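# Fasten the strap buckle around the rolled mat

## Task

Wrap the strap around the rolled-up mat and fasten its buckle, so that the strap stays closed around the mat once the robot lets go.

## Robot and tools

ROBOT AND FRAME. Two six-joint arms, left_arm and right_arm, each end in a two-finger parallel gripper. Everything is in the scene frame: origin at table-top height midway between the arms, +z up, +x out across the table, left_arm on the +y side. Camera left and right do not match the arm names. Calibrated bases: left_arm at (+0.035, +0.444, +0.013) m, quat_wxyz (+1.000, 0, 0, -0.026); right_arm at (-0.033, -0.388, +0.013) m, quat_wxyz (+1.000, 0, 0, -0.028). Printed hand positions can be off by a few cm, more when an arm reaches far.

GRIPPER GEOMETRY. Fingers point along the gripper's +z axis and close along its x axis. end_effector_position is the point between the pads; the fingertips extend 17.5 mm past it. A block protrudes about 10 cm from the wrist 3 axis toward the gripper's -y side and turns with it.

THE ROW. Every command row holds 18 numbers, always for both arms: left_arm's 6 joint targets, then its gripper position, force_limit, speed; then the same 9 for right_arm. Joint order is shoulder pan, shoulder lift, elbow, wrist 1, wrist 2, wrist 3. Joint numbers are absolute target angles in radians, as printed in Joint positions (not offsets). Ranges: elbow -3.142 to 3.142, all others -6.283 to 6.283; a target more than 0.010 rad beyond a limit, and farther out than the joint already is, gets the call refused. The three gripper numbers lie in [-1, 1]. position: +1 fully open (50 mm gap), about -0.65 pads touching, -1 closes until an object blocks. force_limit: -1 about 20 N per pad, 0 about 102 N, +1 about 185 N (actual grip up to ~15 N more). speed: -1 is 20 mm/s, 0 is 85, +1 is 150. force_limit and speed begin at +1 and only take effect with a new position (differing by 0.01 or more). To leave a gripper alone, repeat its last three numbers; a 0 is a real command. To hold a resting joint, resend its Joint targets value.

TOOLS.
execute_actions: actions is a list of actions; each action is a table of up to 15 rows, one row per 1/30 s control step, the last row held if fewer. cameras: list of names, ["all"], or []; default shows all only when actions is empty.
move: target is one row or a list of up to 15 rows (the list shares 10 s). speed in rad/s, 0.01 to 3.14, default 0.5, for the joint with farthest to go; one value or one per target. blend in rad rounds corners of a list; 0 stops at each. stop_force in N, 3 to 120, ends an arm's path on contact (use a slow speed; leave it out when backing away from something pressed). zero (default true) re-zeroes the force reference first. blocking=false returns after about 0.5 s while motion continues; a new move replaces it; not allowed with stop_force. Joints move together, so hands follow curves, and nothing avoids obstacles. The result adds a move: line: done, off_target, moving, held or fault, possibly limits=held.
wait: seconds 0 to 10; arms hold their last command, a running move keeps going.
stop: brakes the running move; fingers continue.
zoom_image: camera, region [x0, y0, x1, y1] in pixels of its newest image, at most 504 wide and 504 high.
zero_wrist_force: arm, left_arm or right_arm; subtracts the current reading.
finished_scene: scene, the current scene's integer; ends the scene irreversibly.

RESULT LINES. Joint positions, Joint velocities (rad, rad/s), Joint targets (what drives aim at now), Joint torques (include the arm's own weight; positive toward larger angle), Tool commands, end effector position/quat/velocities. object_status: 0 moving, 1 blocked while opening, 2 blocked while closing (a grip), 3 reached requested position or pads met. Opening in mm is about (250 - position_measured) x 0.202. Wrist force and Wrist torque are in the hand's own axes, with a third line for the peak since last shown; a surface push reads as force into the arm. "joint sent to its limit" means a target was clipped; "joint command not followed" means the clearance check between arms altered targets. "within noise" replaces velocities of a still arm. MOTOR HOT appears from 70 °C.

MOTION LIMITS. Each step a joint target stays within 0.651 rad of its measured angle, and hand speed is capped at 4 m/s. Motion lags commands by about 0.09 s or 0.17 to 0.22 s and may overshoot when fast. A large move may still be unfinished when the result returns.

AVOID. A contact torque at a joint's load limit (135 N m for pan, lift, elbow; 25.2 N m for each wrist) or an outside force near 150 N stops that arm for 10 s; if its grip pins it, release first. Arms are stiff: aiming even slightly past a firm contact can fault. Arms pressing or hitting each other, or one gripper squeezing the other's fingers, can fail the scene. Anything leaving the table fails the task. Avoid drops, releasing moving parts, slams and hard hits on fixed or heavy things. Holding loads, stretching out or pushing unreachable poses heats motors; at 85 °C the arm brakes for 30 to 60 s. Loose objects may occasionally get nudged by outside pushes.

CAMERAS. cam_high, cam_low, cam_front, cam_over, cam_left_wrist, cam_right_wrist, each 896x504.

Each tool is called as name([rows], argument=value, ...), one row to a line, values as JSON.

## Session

execute_actions(actions=[])

Scene clock: 0.00 s.
left_arm: end_effector_position=(+0.6102, +0.1454, +0.1192) position_measured=3 object_status=3 end_effector_quat_wxyz=(-0.133, -0.562, +0.665, -0.473) | right_arm: end_effector_position=(+0.6689, -0.1292, +0.3927) position_measured=3 object_status=3 end_effector_quat_wxyz=(+0.221, -0.465, +0.790, +0.335)
Joint positions: left_arm=[-0.419 -0.971 2.084 -3.596 -2.133 2.556] | right_arm=[3.49 -2.054 -1.132 -1.177 2.335 -2.202]
Joint velocities: within noise
Joint torques (N m): no reading
Motor temperatures (°C): left_arm=[26 29 27 33 34 33] | right_arm=[32 30 24 29 40 34]
Wrist force (N): no reading
Wrist torque (N m): no reading
Wrist force, peak (N): no reading
Joint targets: left_arm=[-0.419 -0.971 2.084 -3.596 -2.133 2.556] | right_arm=[3.490 -2.054 -1.132 -1.177 2.335 -2.202]
Tool commands: left_gripper/position=+1.0 left_gripper/force_limit=+1.0 left_gripper/speed=+1.0 right_gripper/position=+1.0 right_gripper/force_limit=+1.0 right_gripper/speed=+1.0

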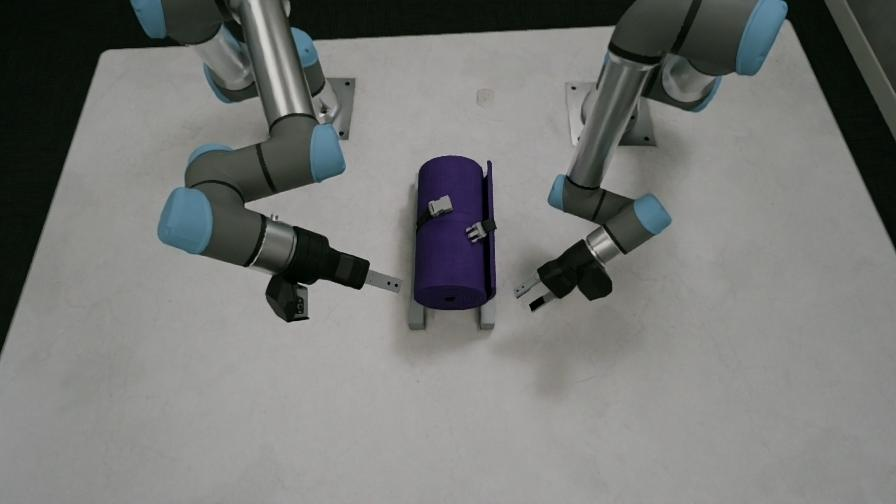

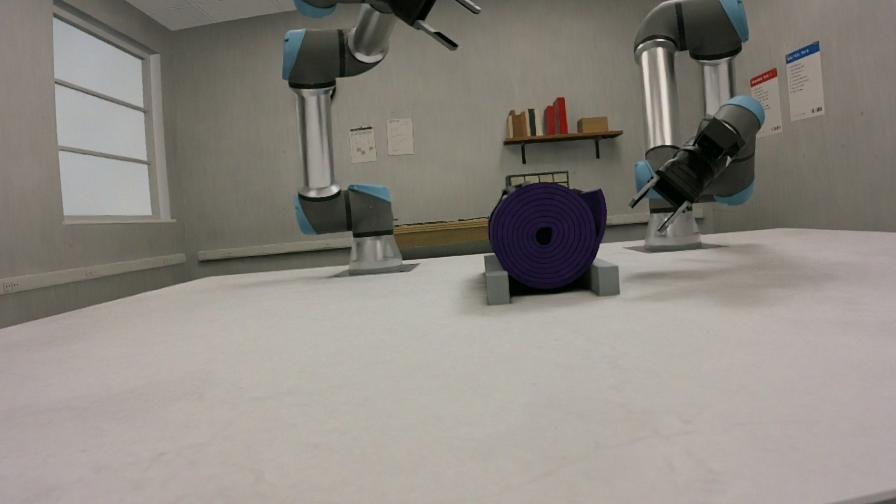

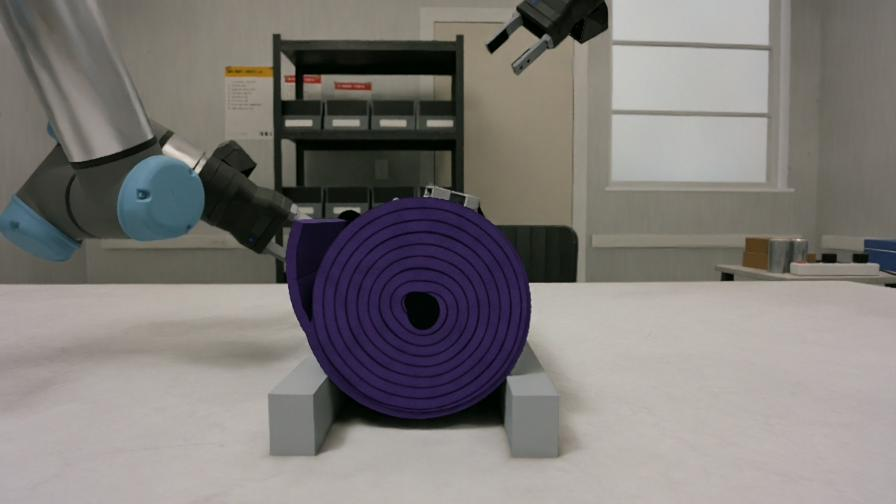

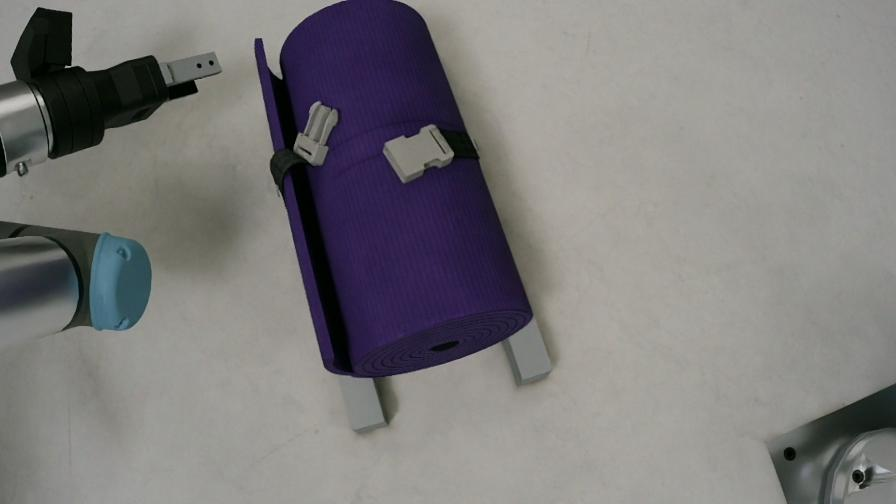

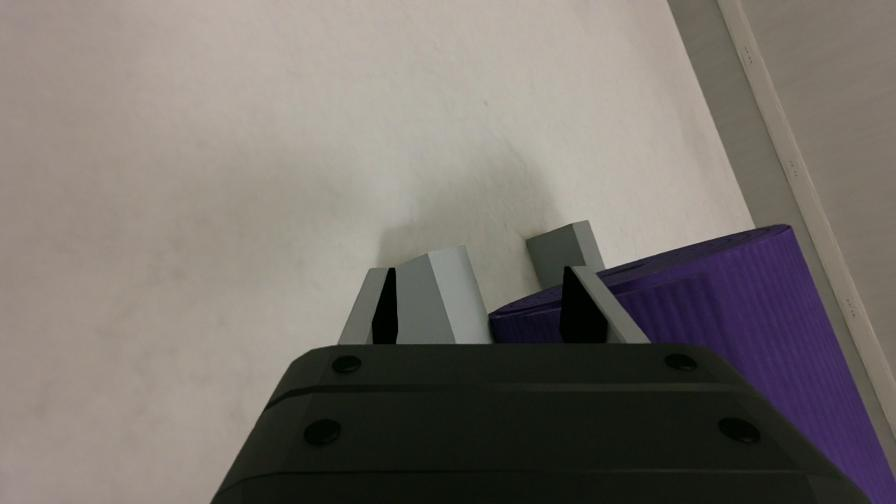

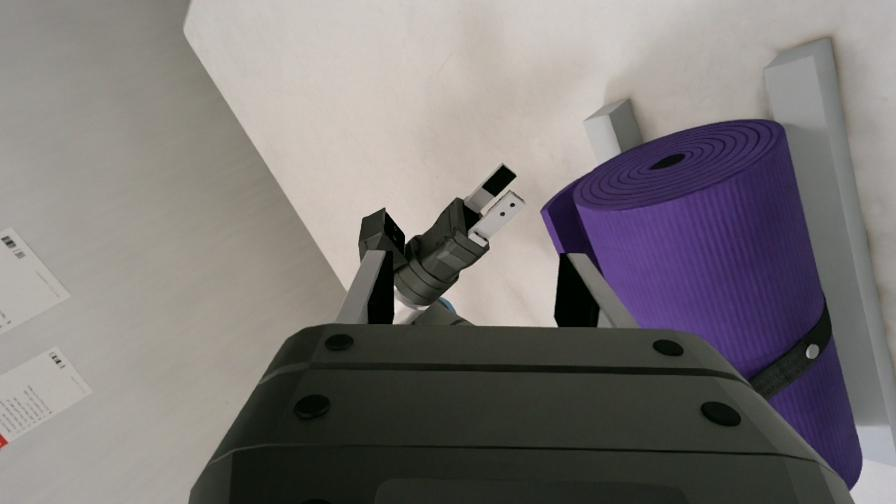

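zoom_image(camera="cam_over", region=[240, 0, 560, 200])

zoom_image(camera="cam_front", region=[260, 150, 560, 320])

zoom_image(camera="cam_high", region=[390, 140, 530, 320])

Scaled by 1.575.

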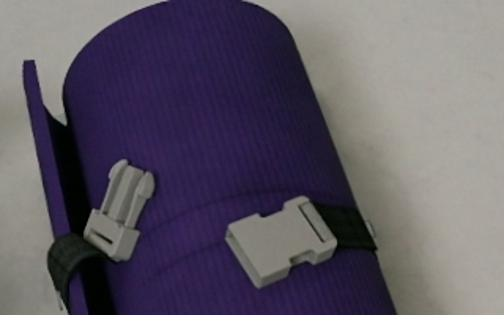

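Scaled by 1.680.

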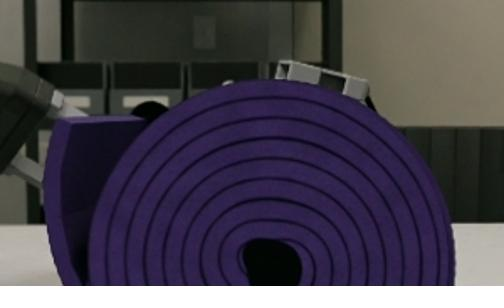

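Scaled by 2.800.

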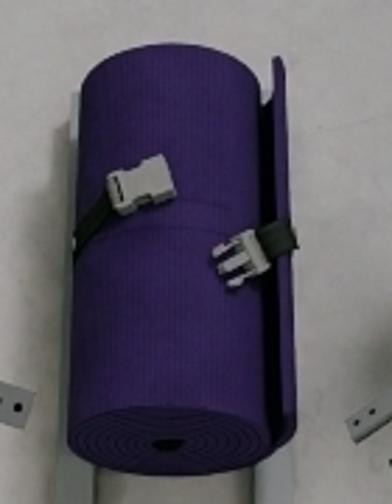

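move([
  [-0.2,-1.3,1.9,-2.8,-1.9,1.6,1,0,0,3.78,-1.8,-1.32,-1.42,1.9,-1.4,1,0,0],
  [-0.8989,-1.5667,1.5191,-1.5233,-1.5708,0.6199,1,0,0,3.9878,-1.6125,-1.4805,-1.6194,1.5708,-0.7806,1,0,0],
], speed=0.8, blend=[0.2, 0], cameras=["cam_left_wrist", "cam_right_wrist", "cam_front", "cam_high"])

Scene clock: 32.80 s.
left_arm: end_effector_position=(+0.4304, +0.1196, +0.3598) position_measured=3 object_status=3 end_effector_quat_wxyz=(+0.000, +1.000, +0.000, +0.000) | right_arm: end_effector_position=(+0.4198, -0.1201, +0.3598) position_measured=3 object_status=3 end_effector_quat_wxyz=(+0.000, +0.000, +1.000, +0.000)
Joint positions: left_arm=[-0.899 -1.567 1.519 -1.524 -1.571 0.62] | right_arm=[3.988 -1.612 -1.481 -1.619 1.571 -0.781]
Joint torques (N m): left_arm=[-2.21 -22.42 -21.47 -1.27 -1.64 -0.56] | right_arm=[-7.78 15.4 33.36 4.24 2.31 0.51]
Wrist force (N): left_arm=[-0.8 -0.9 1.3] | right_arm=[1.3 0.2 -0.5]
Wrist torque (N m): left_arm=[-0.04 -0.03 -0.27] | right_arm=[-0.05 -0.26 -0.14]
Wrist force, peak (N): left_arm=[-0.6 -3.3 0.6] | right_arm=[2.0 0.1 -0.7]
Joint targets: left_arm=[-0.899 -1.567 1.519 -1.523 -1.571 0.620] | right_arm=[3.988 -1.613 -1.480 -1.619 1.571 -0.781]
move: done
Images, in order (width x height): cam_high 896x504, cam_front 896x504, cam_left_wrist 896x504, cam_right_wrist 896x504.

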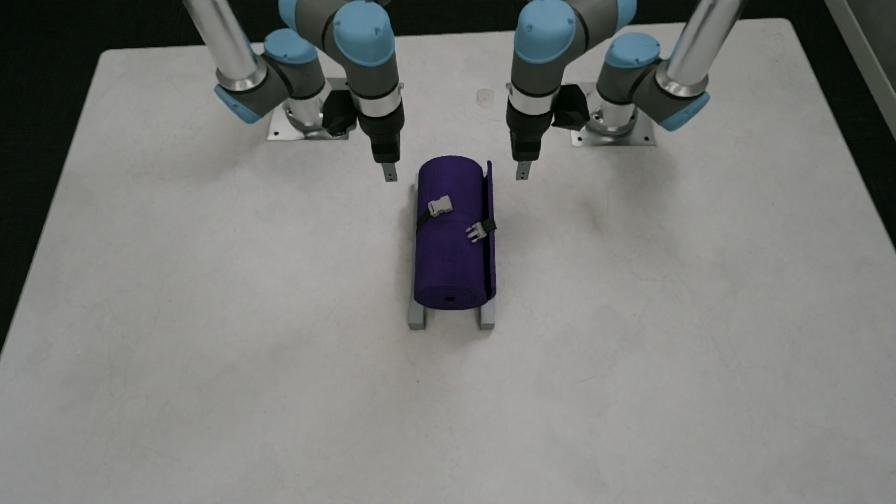

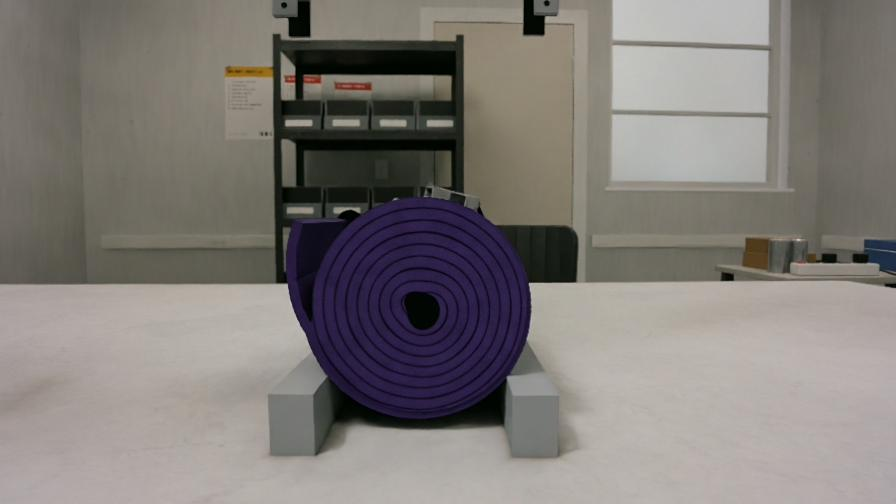

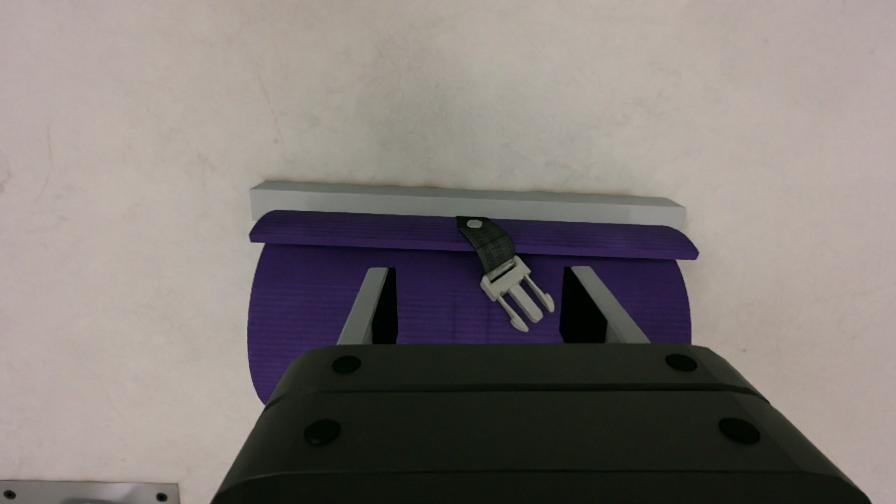

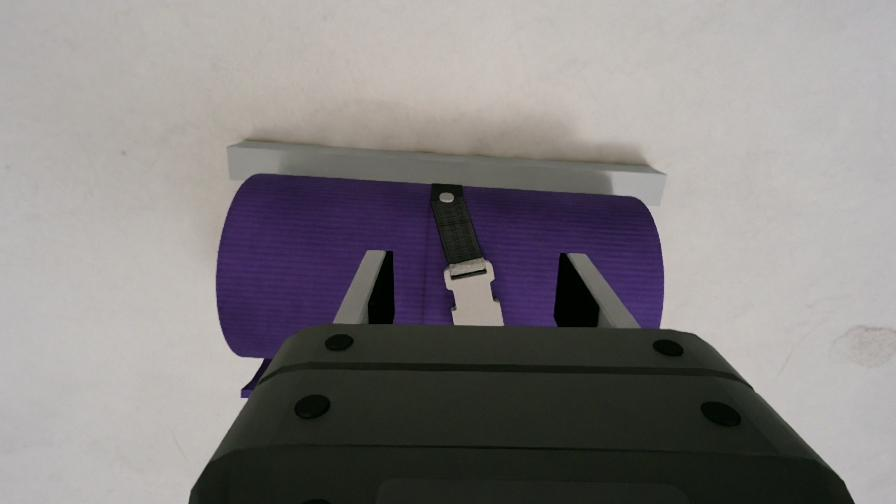

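zoom_image(camera="cam_left_wrist", region=[430, 200, 590, 345])

zoom_image(camera="cam_right_wrist", region=[400, 170, 560, 330])

zoom_image(camera="cam_front", region=[280, 160, 540, 300])

Scaled by 3.150.

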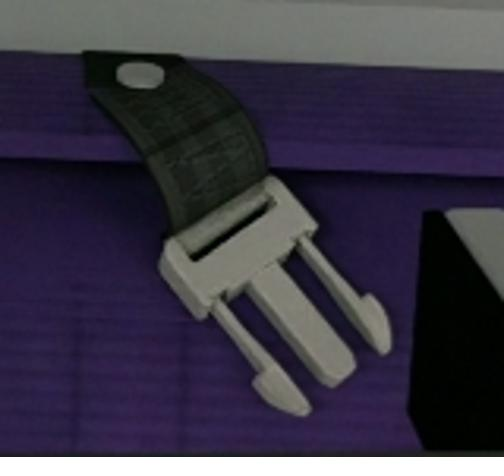

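Scaled by 3.150.

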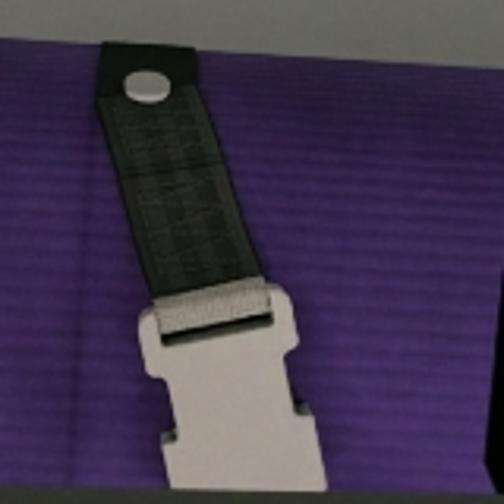

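Scaled by 1.938.

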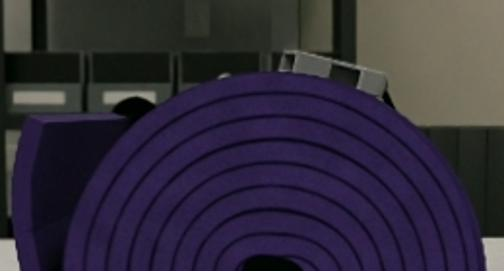

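move(target=[-0.8749,-1.4801,1.5047,-1.5954,-1.5708,0.6439,1,0,0,4.0398,-1.6809,-1.4831,-1.5484,1.5708,-0.7286,1,0,0], speed=0.5, cameras=["cam_left_wrist", "cam_right_wrist"])

zoom_image(camera="cam_left_wrist", region=[430, 200, 590, 345])

zoom_image(camera="cam_right_wrist", region=[400, 130, 560, 330])

Scene clock: 89.07 s.
left_arm: end_effector_position=(+0.4604, +0.0996, +0.3298) position_measured=3 object_status=3 end_effector_quat_wxyz=(+0.000, +1.000, +0.000, +0.000) end_effector_velocity=(-0.003, +0.000, +0.001) end_effector_angular_velocity=(+0.000, +0.003, -0.001) | right_arm: end_effector_position=(+0.4248, -0.0749, +0.3297) position_measured=3 object_status=3 end_effector_quat_wxyz=(+0.000, +0.000, +1.000, +0.000) end_effector_velocity=(+0.000, -0.002, +0.001) end_effector_angular_velocity=(-0.002, +0.002, +0.001)
Joint positions: left_arm=[-0.875 -1.48 1.505 -1.596 -1.571 0.644] | right_arm=[4.04 -1.681 -1.483 -1.548 1.571 -0.729]
Joint velocities: left_arm=[-0.003 -0.004 0 0.005 -0.003 -0.002] | right_arm=[-0.002 0.002 0.001 -0.005 0 -0.003]
Joint torques (N m): left_arm=[-8.38 -40.63 -19.03 -0.56 2.04 -2.45] | right_arm=[-7.51 39.48 19.18 1.54 2.16 -1.31]
Wrist force (N): left_arm=[-0.7 -0.9 1.2] | right_arm=[1.0 -0.1 -0.8]
Wrist torque (N m): left_arm=[-0.03 -0.05 -0.26] | right_arm=[-0.10 -0.22 -0.19]
Wrist force, peak (N): left_arm=[-1.8 -1.5 0.5] | right_arm=[1.3 -1.6 -1.5]
Joint targets: left_arm=[-0.875 -1.480 1.505 -1.595 -1.571 0.644] | right_arm=[4.040 -1.681 -1.483 -1.548 1.571 -0.729]
move: done
Images, in order (width x height): cam_left_wrist 896x504, cam_right_wrist 896x504.

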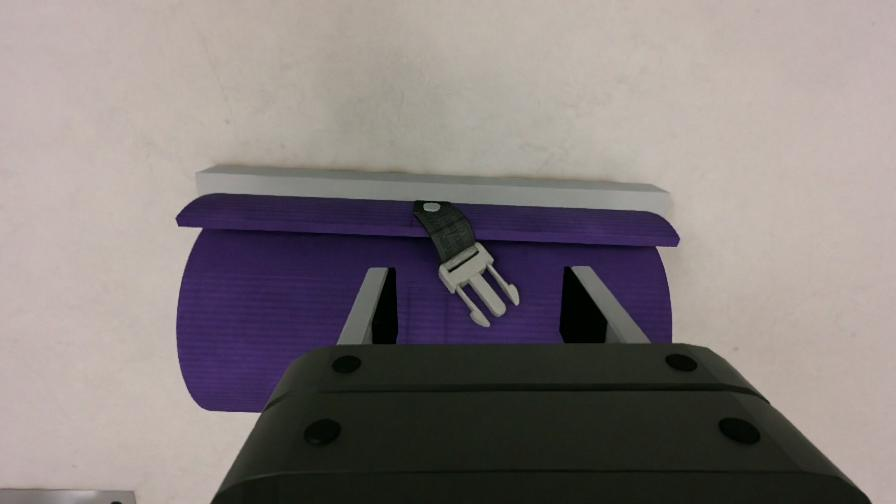

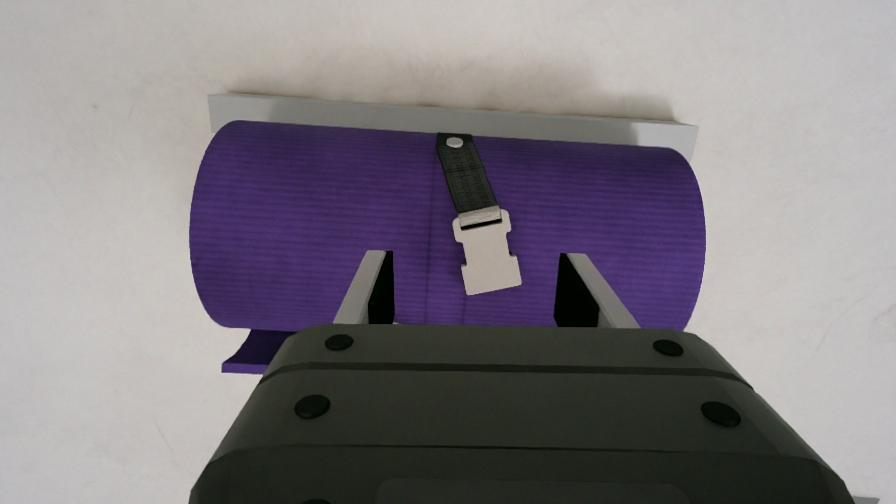

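Scaled by 3.150.

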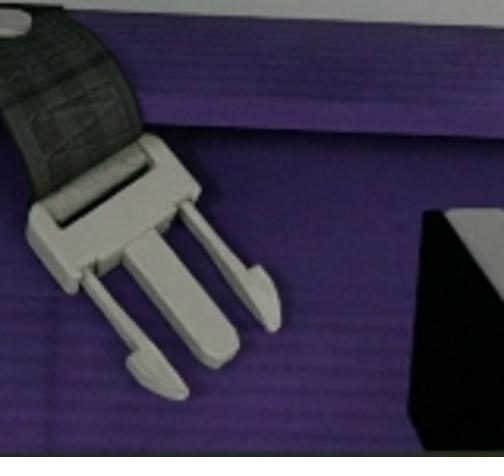

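Scaled by 2.520.

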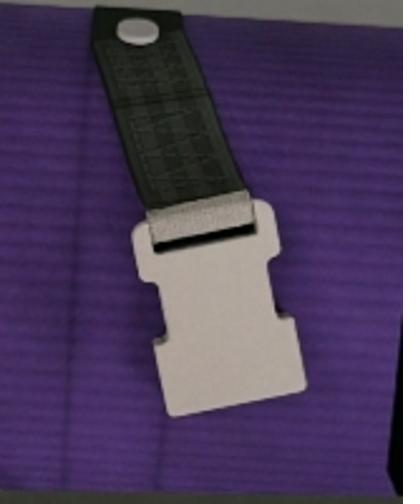

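move(target=[-0.8749,-1.4801,1.5047,-1.5954,-1.5708,0.6439,1,0,0,3.7015,-1.7590,-2.0427,-0.5898,2.3397,-1.1247,1,0,0], speed=0.6, cameras=["cam_right_wrist", "cam_front", "cam_over"])

zoom_image(camera="cam_right_wrist", region=[330, 100, 610, 330])

zoom_image(camera="cam_front", region=[380, 120, 560, 240])

Scene clock: 229.93 s.
left_arm: end_effector_position=(+0.4602, +0.0996, +0.3297) position_measured=3 object_status=3 end_effector_quat_wxyz=(+0.000, +1.000, +0.000, +0.000) | right_arm: end_effector_position=(+0.4195, -0.0850, +0.2069) position_measured=3 object_status=3 end_effector_quat_wxyz=(-0.038, -0.086, +0.913, +0.397)
Joint positions: left_arm=[-0.875 -1.48 1.505 -1.595 -1.571 0.644] | right_arm=[3.702 -1.759 -2.043 -0.59 2.339 -1.125]
Joint torques (N m): left_arm=[-8.99 -31.38 -18.48 -0.44 1.84 -2.62] | right_arm=[0.45 38.35 18.62 5.08 1.44 0.36]
Wrist force (N): left_arm=[-0.6 -0.9 1.4] | right_arm=[0.2 -0.3 -0.1]
Wrist torque (N m): left_arm=[-0.05 -0.06 -0.25] | right_arm=[-0.12 0.11 -0.66]
Wrist force, peak (N): left_arm=[-0.7 -1.1 1.6] | right_arm=[1.6 0.3 -2.5]
Joint targets: left_arm=[-0.875 -1.480 1.505 -1.595 -1.571 0.644] | right_arm=[3.702 -1.759 -2.043 -0.590 2.340 -1.125]
move: done
Images, in order (width x height): cam_front 896x504, cam_over 896x504, cam_right_wrist 896x504.

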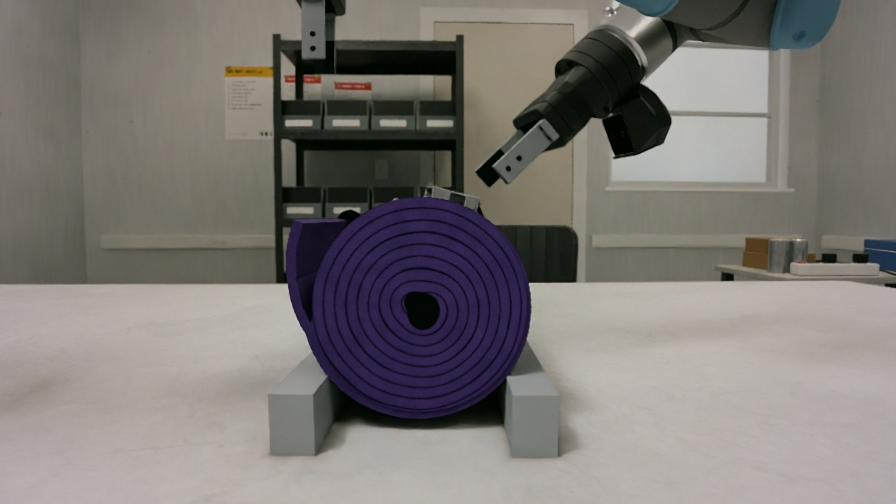

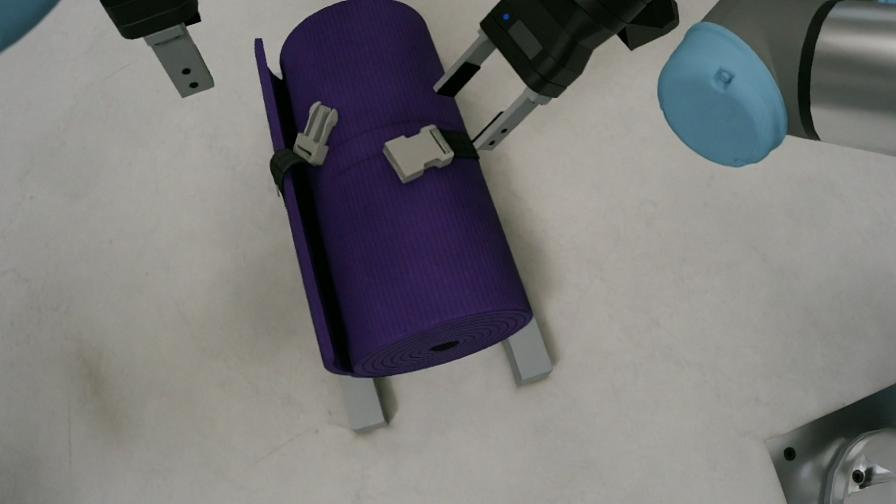

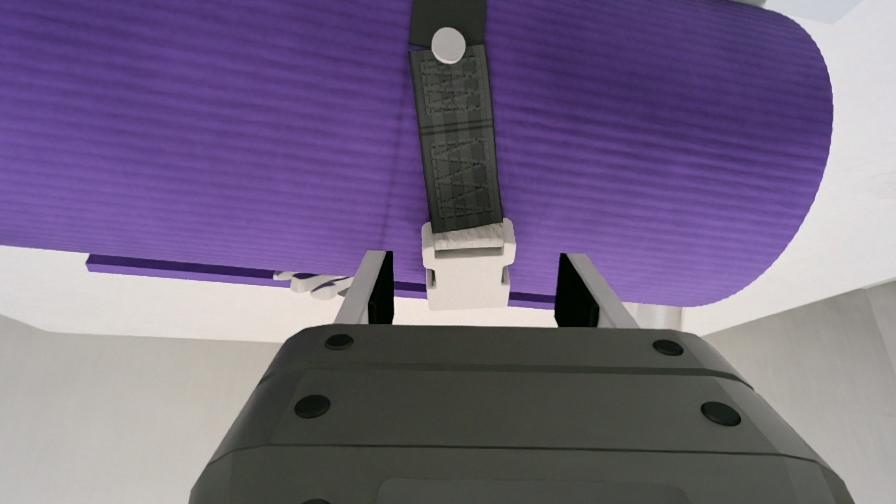

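Scaled by 1.800.

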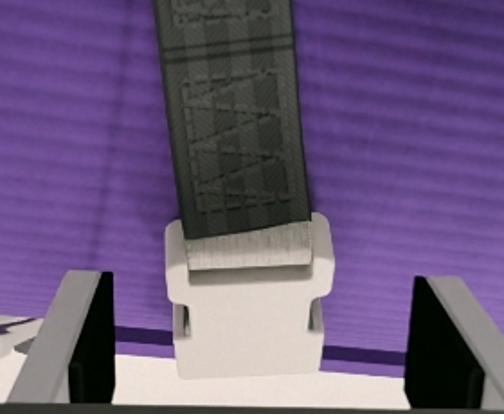

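Scaled by 2.800.

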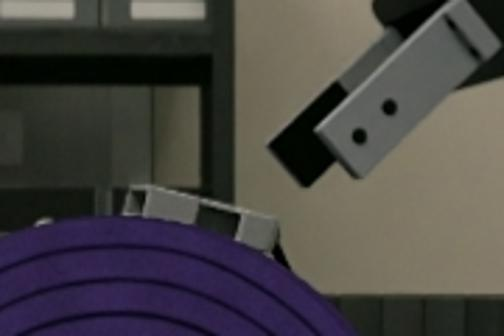

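move(target=[-0.8749,-1.4801,1.5047,-1.5954,-1.5708,0.6439,1,0,0,3.7640,-1.8283,-2.0695,-0.4376,2.3185,-1.0434,1,0,0], speed=0.06, stop_force=8, cameras=["cam_right_wrist", "cam_front"])

zoom_image(camera="cam_front", region=[380, 120, 560, 240])

Scene clock: 266.93 s.
left_arm: end_effector_position=(+0.4602, +0.0996, +0.3297) position_measured=3 object_status=3 end_effector_quat_wxyz=(+0.000, +1.000, +0.000, +0.000) | right_arm: end_effector_position=(+0.4148, -0.0594, +0.1828) position_measured=3 object_status=3 end_effector_quat_wxyz=(-0.037, -0.086, +0.913, +0.397)
Joint positions: left_arm=[-0.875 -1.48 1.505 -1.595 -1.571 0.644] | right_arm=[3.752 -1.815 -2.064 -0.467 2.323 -1.059]
Joint torques (N m): left_arm=[-9.37 -31.91 -18.68 -0.38 1.78 -2.62] | right_arm=[-4.4 36.87 25.76 4.3 4.26 0.86]
Wrist force (N): left_arm=[-1.0 -0.9 1.1] | right_arm=[0.2 0.5 -7.5]
Wrist torque (N m): left_arm=[-0.04 -0.01 -0.25] | right_arm=[-0.02 -0.10 -0.59]
Wrist force, peak (N): left_arm=[-1.1 -1.0 1.4] | right_arm=[1.1 -1.8 -16.9]
Joint targets: left_arm=[-0.875 -1.480 1.505 -1.595 -1.571 0.644] | right_arm=[3.752 -1.815 -2.064 -0.467 2.323 -1.059]
move: contact (right_arm); right_arm: the wrist 1 is farthest, 0.029 rad from its target
Images, in order (width x height): cam_front 896x504, cam_right_wrist 896x504.

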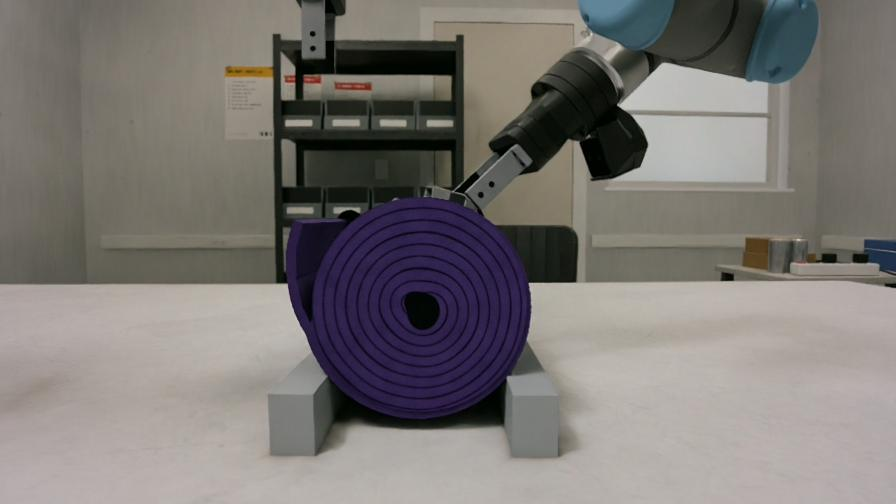

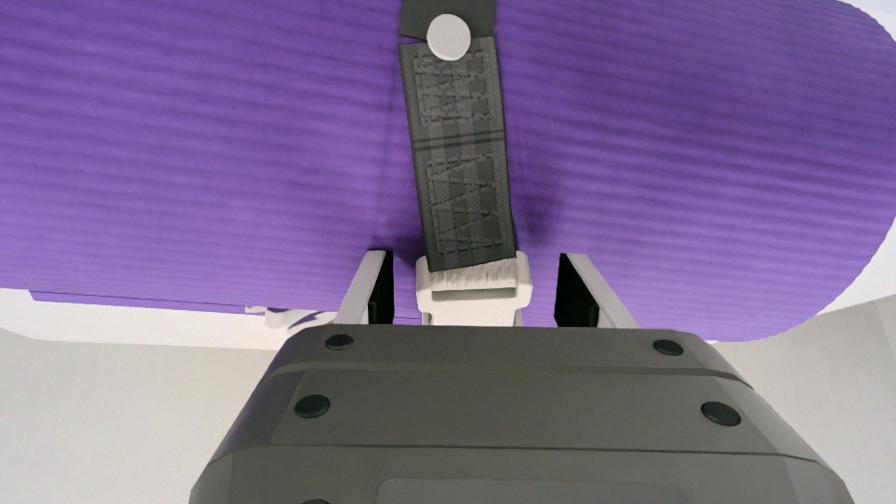

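Scaled by 2.800.

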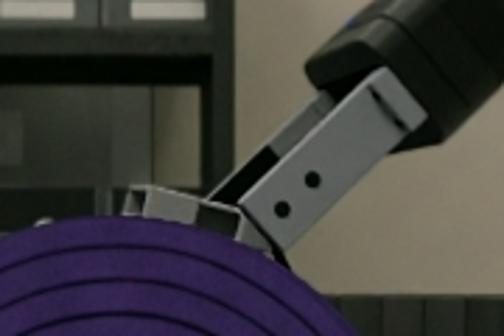

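move(target=[-0.8749,-1.4801,1.5047,-1.5954,-1.5708,0.6439,1,0,0,3.7499,-1.8126,-2.0631,-0.4722,2.3238,-1.0618,1,0,0], speed=0.06)

move(target=[-0.8749,-1.4801,1.5047,-1.5954,-1.5708,0.6439,1,0,0,3.7499,-1.8126,-2.0631,-0.4722,2.3238,-1.0618,-1,0,-1], speed=0.06, cameras=["cam_right_wrist", "cam_front"])

zoom_image(camera="cam_front", region=[380, 120, 560, 240])

Scene clock: 277.53 s.
left_arm: end_effector_position=(+0.4602, +0.0996, +0.3297) position_measured=3 object_status=3 end_effector_quat_wxyz=(+0.000, +1.000, +0.000, +0.000) | right_arm: end_effector_position=(+0.4150, -0.0603, +0.1840) position_measured=3 object_status=3 end_effector_quat_wxyz=(-0.037, -0.086, +0.913, +0.397)
Joint positions: left_arm=[-0.875 -1.48 1.505 -1.595 -1.571 0.644] | right_arm=[3.75 -1.813 -2.063 -0.472 2.324 -1.062]
Joint torques (N m): left_arm=[-9.03 -30.89 -18.53 -0.53 1.92 -2.56] | right_arm=[-4.85 36.27 26.35 3.25 3.86 -0.74]
Wrist force (N): left_arm=[-0.7 -0.8 1.4] | right_arm=[0.2 -0.2 -0.1]
Wrist torque (N m): left_arm=[-0.03 -0.05 -0.25] | right_arm=[-0.09 0.08 -0.59]
Wrist force, peak (N): left_arm=[-0.9 -0.9 1.6] | right_arm=[0.2 0.4 -7.7]
Joint targets: left_arm=[-0.875 -1.480 1.505 -1.595 -1.571 0.644] | right_arm=[3.750 -1.813 -2.063 -0.472 2.324 -1.062]
move: done

Scene clock: 278.63 s.
left_arm: end_effector_position=(+0.4602, +0.0996, +0.3297) position_measured=3 object_status=3 end_effector_quat_wxyz=(+0.000, +1.000, +0.000, +0.000) | right_arm: end_effector_position=(+0.4150, -0.0603, +0.1840) position_measured=89 object_status=2 end_effector_quat_wxyz=(-0.037, -0.086, +0.913, +0.397)
Joint positions: left_arm=[-0.875 -1.48 1.505 -1.595 -1.571 0.644] | right_arm=[3.75 -1.813 -2.063 -0.472 2.324 -1.062]
Joint torques (N m): left_arm=[-8.83 -31.37 -18.55 -0.5 1.82 -2.53] | right_arm=[4.81 24.11 19.13 4.9 1.67 0.93]
Wrist force (N): left_arm=[-0.9 -0.9 1.3] | right_arm=[0.0 -0.1 0.0]
Wrist torque (N m): left_arm=[-0.05 -0.01 -0.25] | right_arm=[-0.05 0.10 -0.59]
Wrist force, peak (N): left_arm=[-0.9 -0.9 1.5] | right_arm=[0.4 -0.3 -0.1]
Joint targets: left_arm=[-0.875 -1.480 1.505 -1.595 -1.571 0.644] | right_arm=[3.750 -1.813 -2.063 -0.472 2.324 -1.062]
move: done
Images, in order (width x height): cam_front 896x504, cam_right_wrist 896x504.

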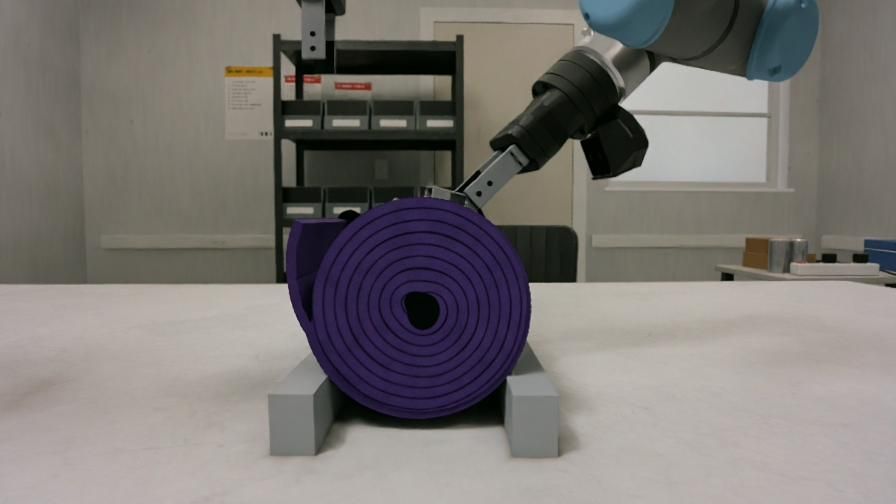

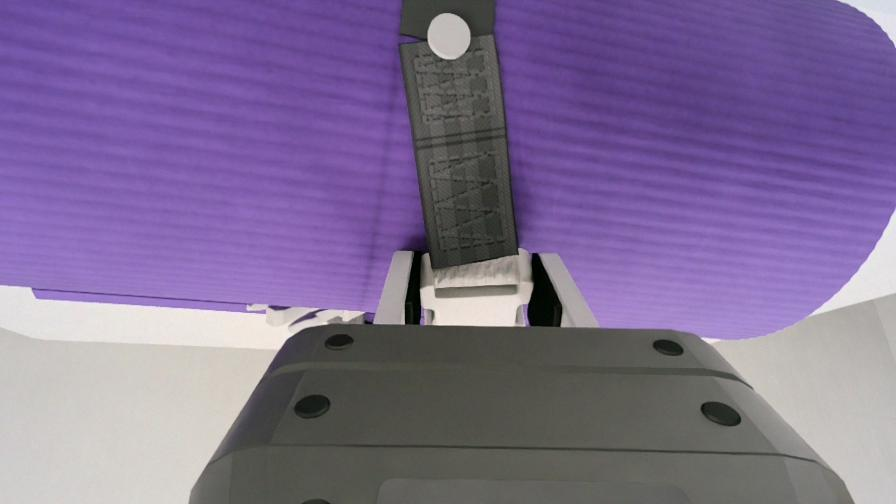

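Scaled by 2.800.

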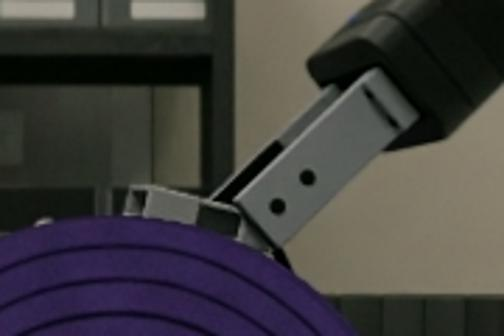

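move([
  [-0.8480,-1.4752,1.6100,-1.8100,-1.6486,0.5300,1,0,0,3.7499,-1.8057,-2.0587,-0.4835,2.3238,-1.0618,-1,0,-1],
  [-0.7407,-1.4561,2.0284,-2.6690,-1.9597,0.0743,1,0,0,3.7820,-1.7972,-2.1416,-0.1955,2.1900,-0.7268,-1,0,-1],
], speed=[0.2, 0.3], blend=[0.01, 0], cameras=["cam_left_wrist", "cam_right_wrist", "cam_front", "cam_over", "cam_high"])

zoom_image(camera="cam_front", region=[340, 120, 520, 240])

zoom_image(camera="cam_left_wrist", region=[330, 130, 610, 345])

Scene clock: 364.47 s.
left_arm: end_effector_position=(+0.4709, +0.0517, +0.2276) position_measured=3 object_status=3 end_effector_quat_wxyz=(+0.309, +0.907, +0.280, -0.064) | right_arm: end_effector_position=(+0.4313, -0.0603, +0.1865) position_measured=89 object_status=2 end_effector_quat_wxyz=(+0.014, +0.032, +0.917, +0.398)
Joint positions: left_arm=[-0.741 -1.456 2.028 -2.669 -1.96 0.074] | right_arm=[3.782 -1.797 -2.142 -0.196 2.19 -0.727]
Joint torques (N m): left_arm=[-9.75 -30.96 -26.16 -3.11 1 1.92] | right_arm=[-4.99 35 25.7 2.79 3.81 -0.92]
Wrist force (N): left_arm=[-1.3 -2.1 2.2] | right_arm=[0.1 -0.5 -0.1]
Wrist torque (N m): left_arm=[-0.19 0.13 -0.37] | right_arm=[-0.11 0.14 -0.59]
Wrist force, peak (N): left_arm=[-1.1 -2.8 2.4] | right_arm=[-0.3 -2.1 0.4]
Joint targets: left_arm=[-0.741 -1.456 2.028 -2.669 -1.960 0.074] | right_arm=[3.782 -1.797 -2.142 -0.196 2.190 -0.727]
move: done
Images, in order (width x height): cam_high 896x504, cam_front 896x504, cam_over 896x504, cam_left_wrist 896x504, cam_right_wrist 896x504.

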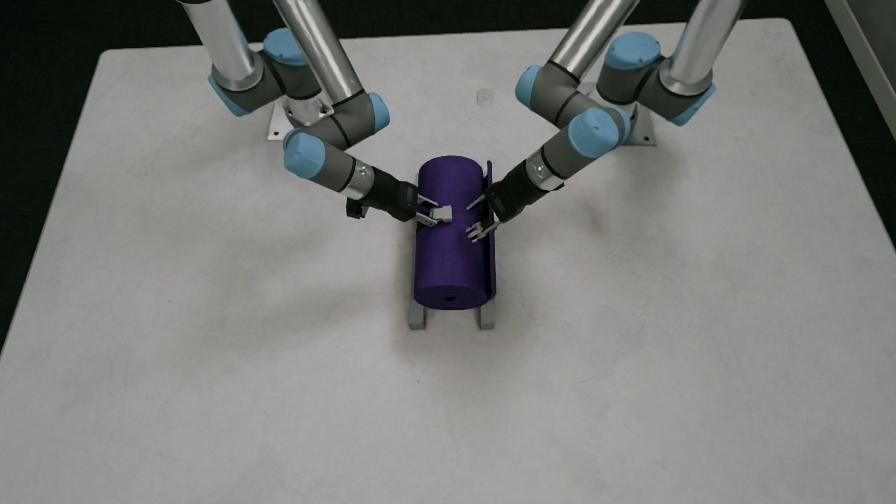

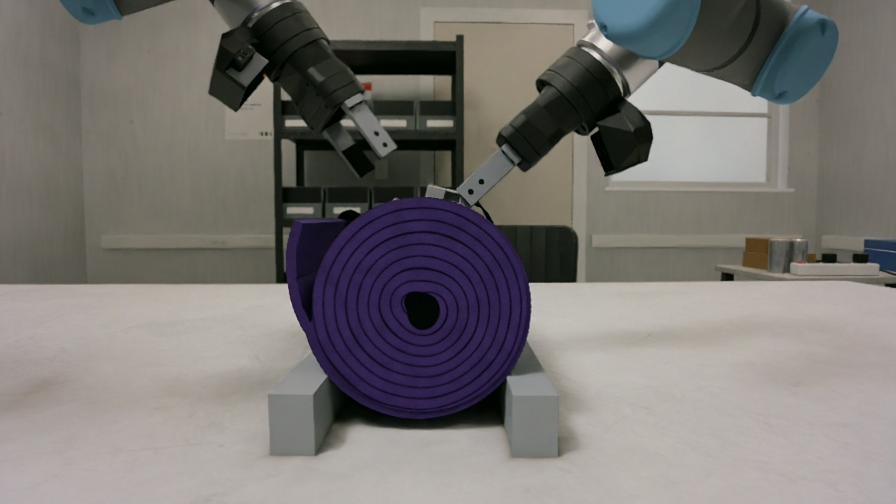

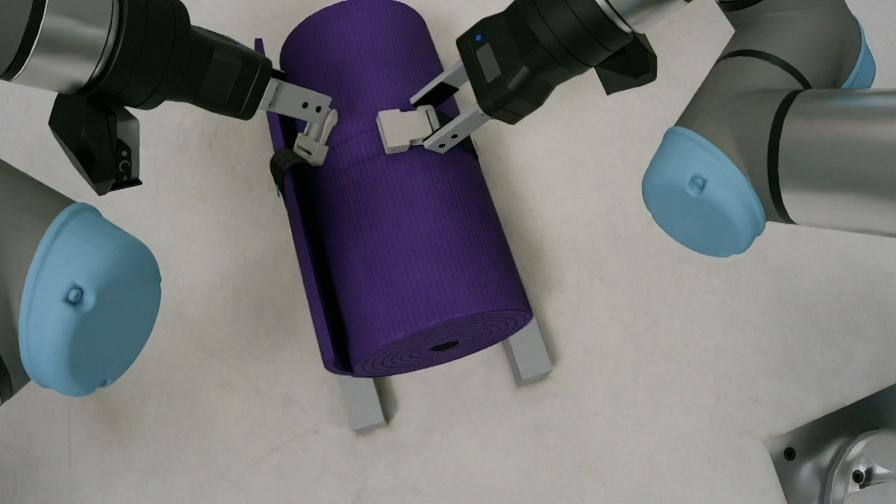

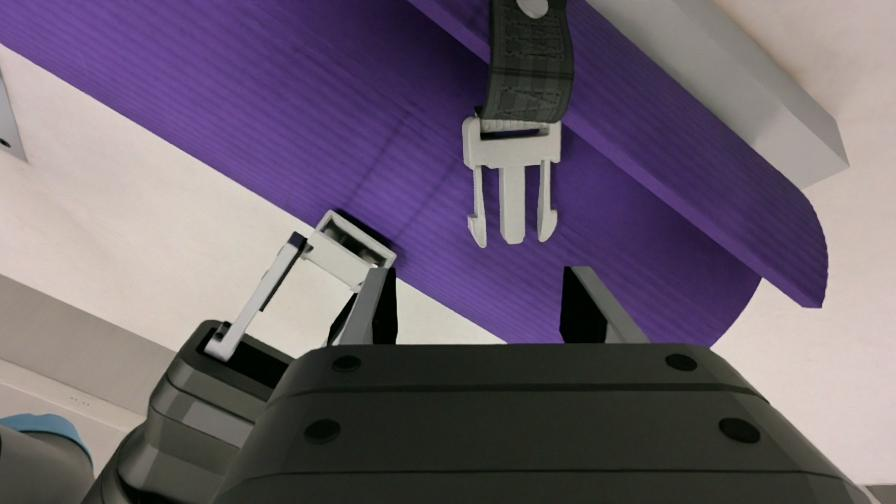

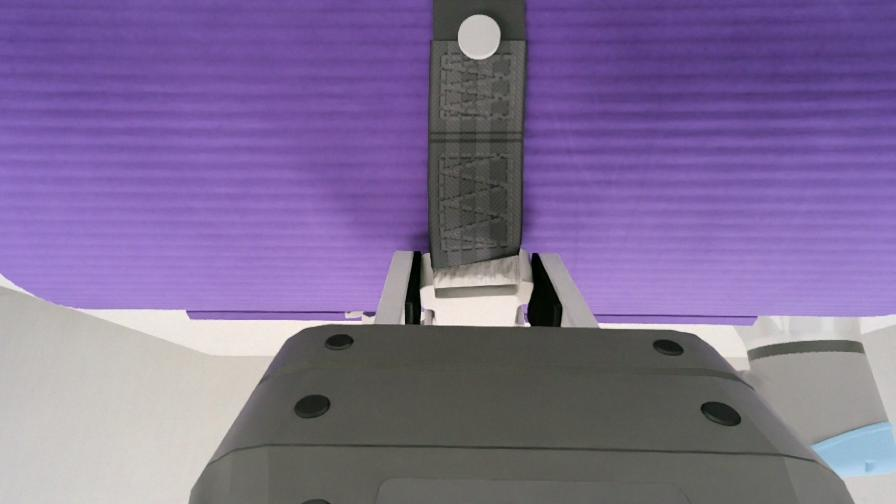

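Scaled by 2.800.

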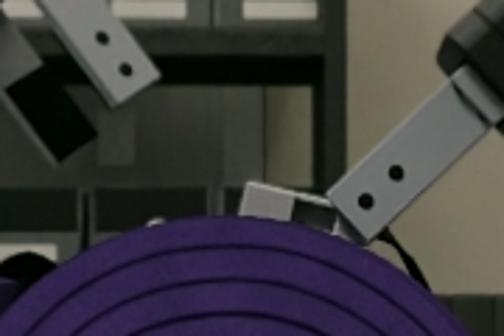

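Scaled by 1.800.

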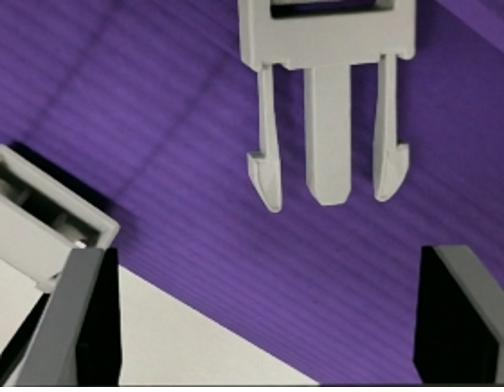

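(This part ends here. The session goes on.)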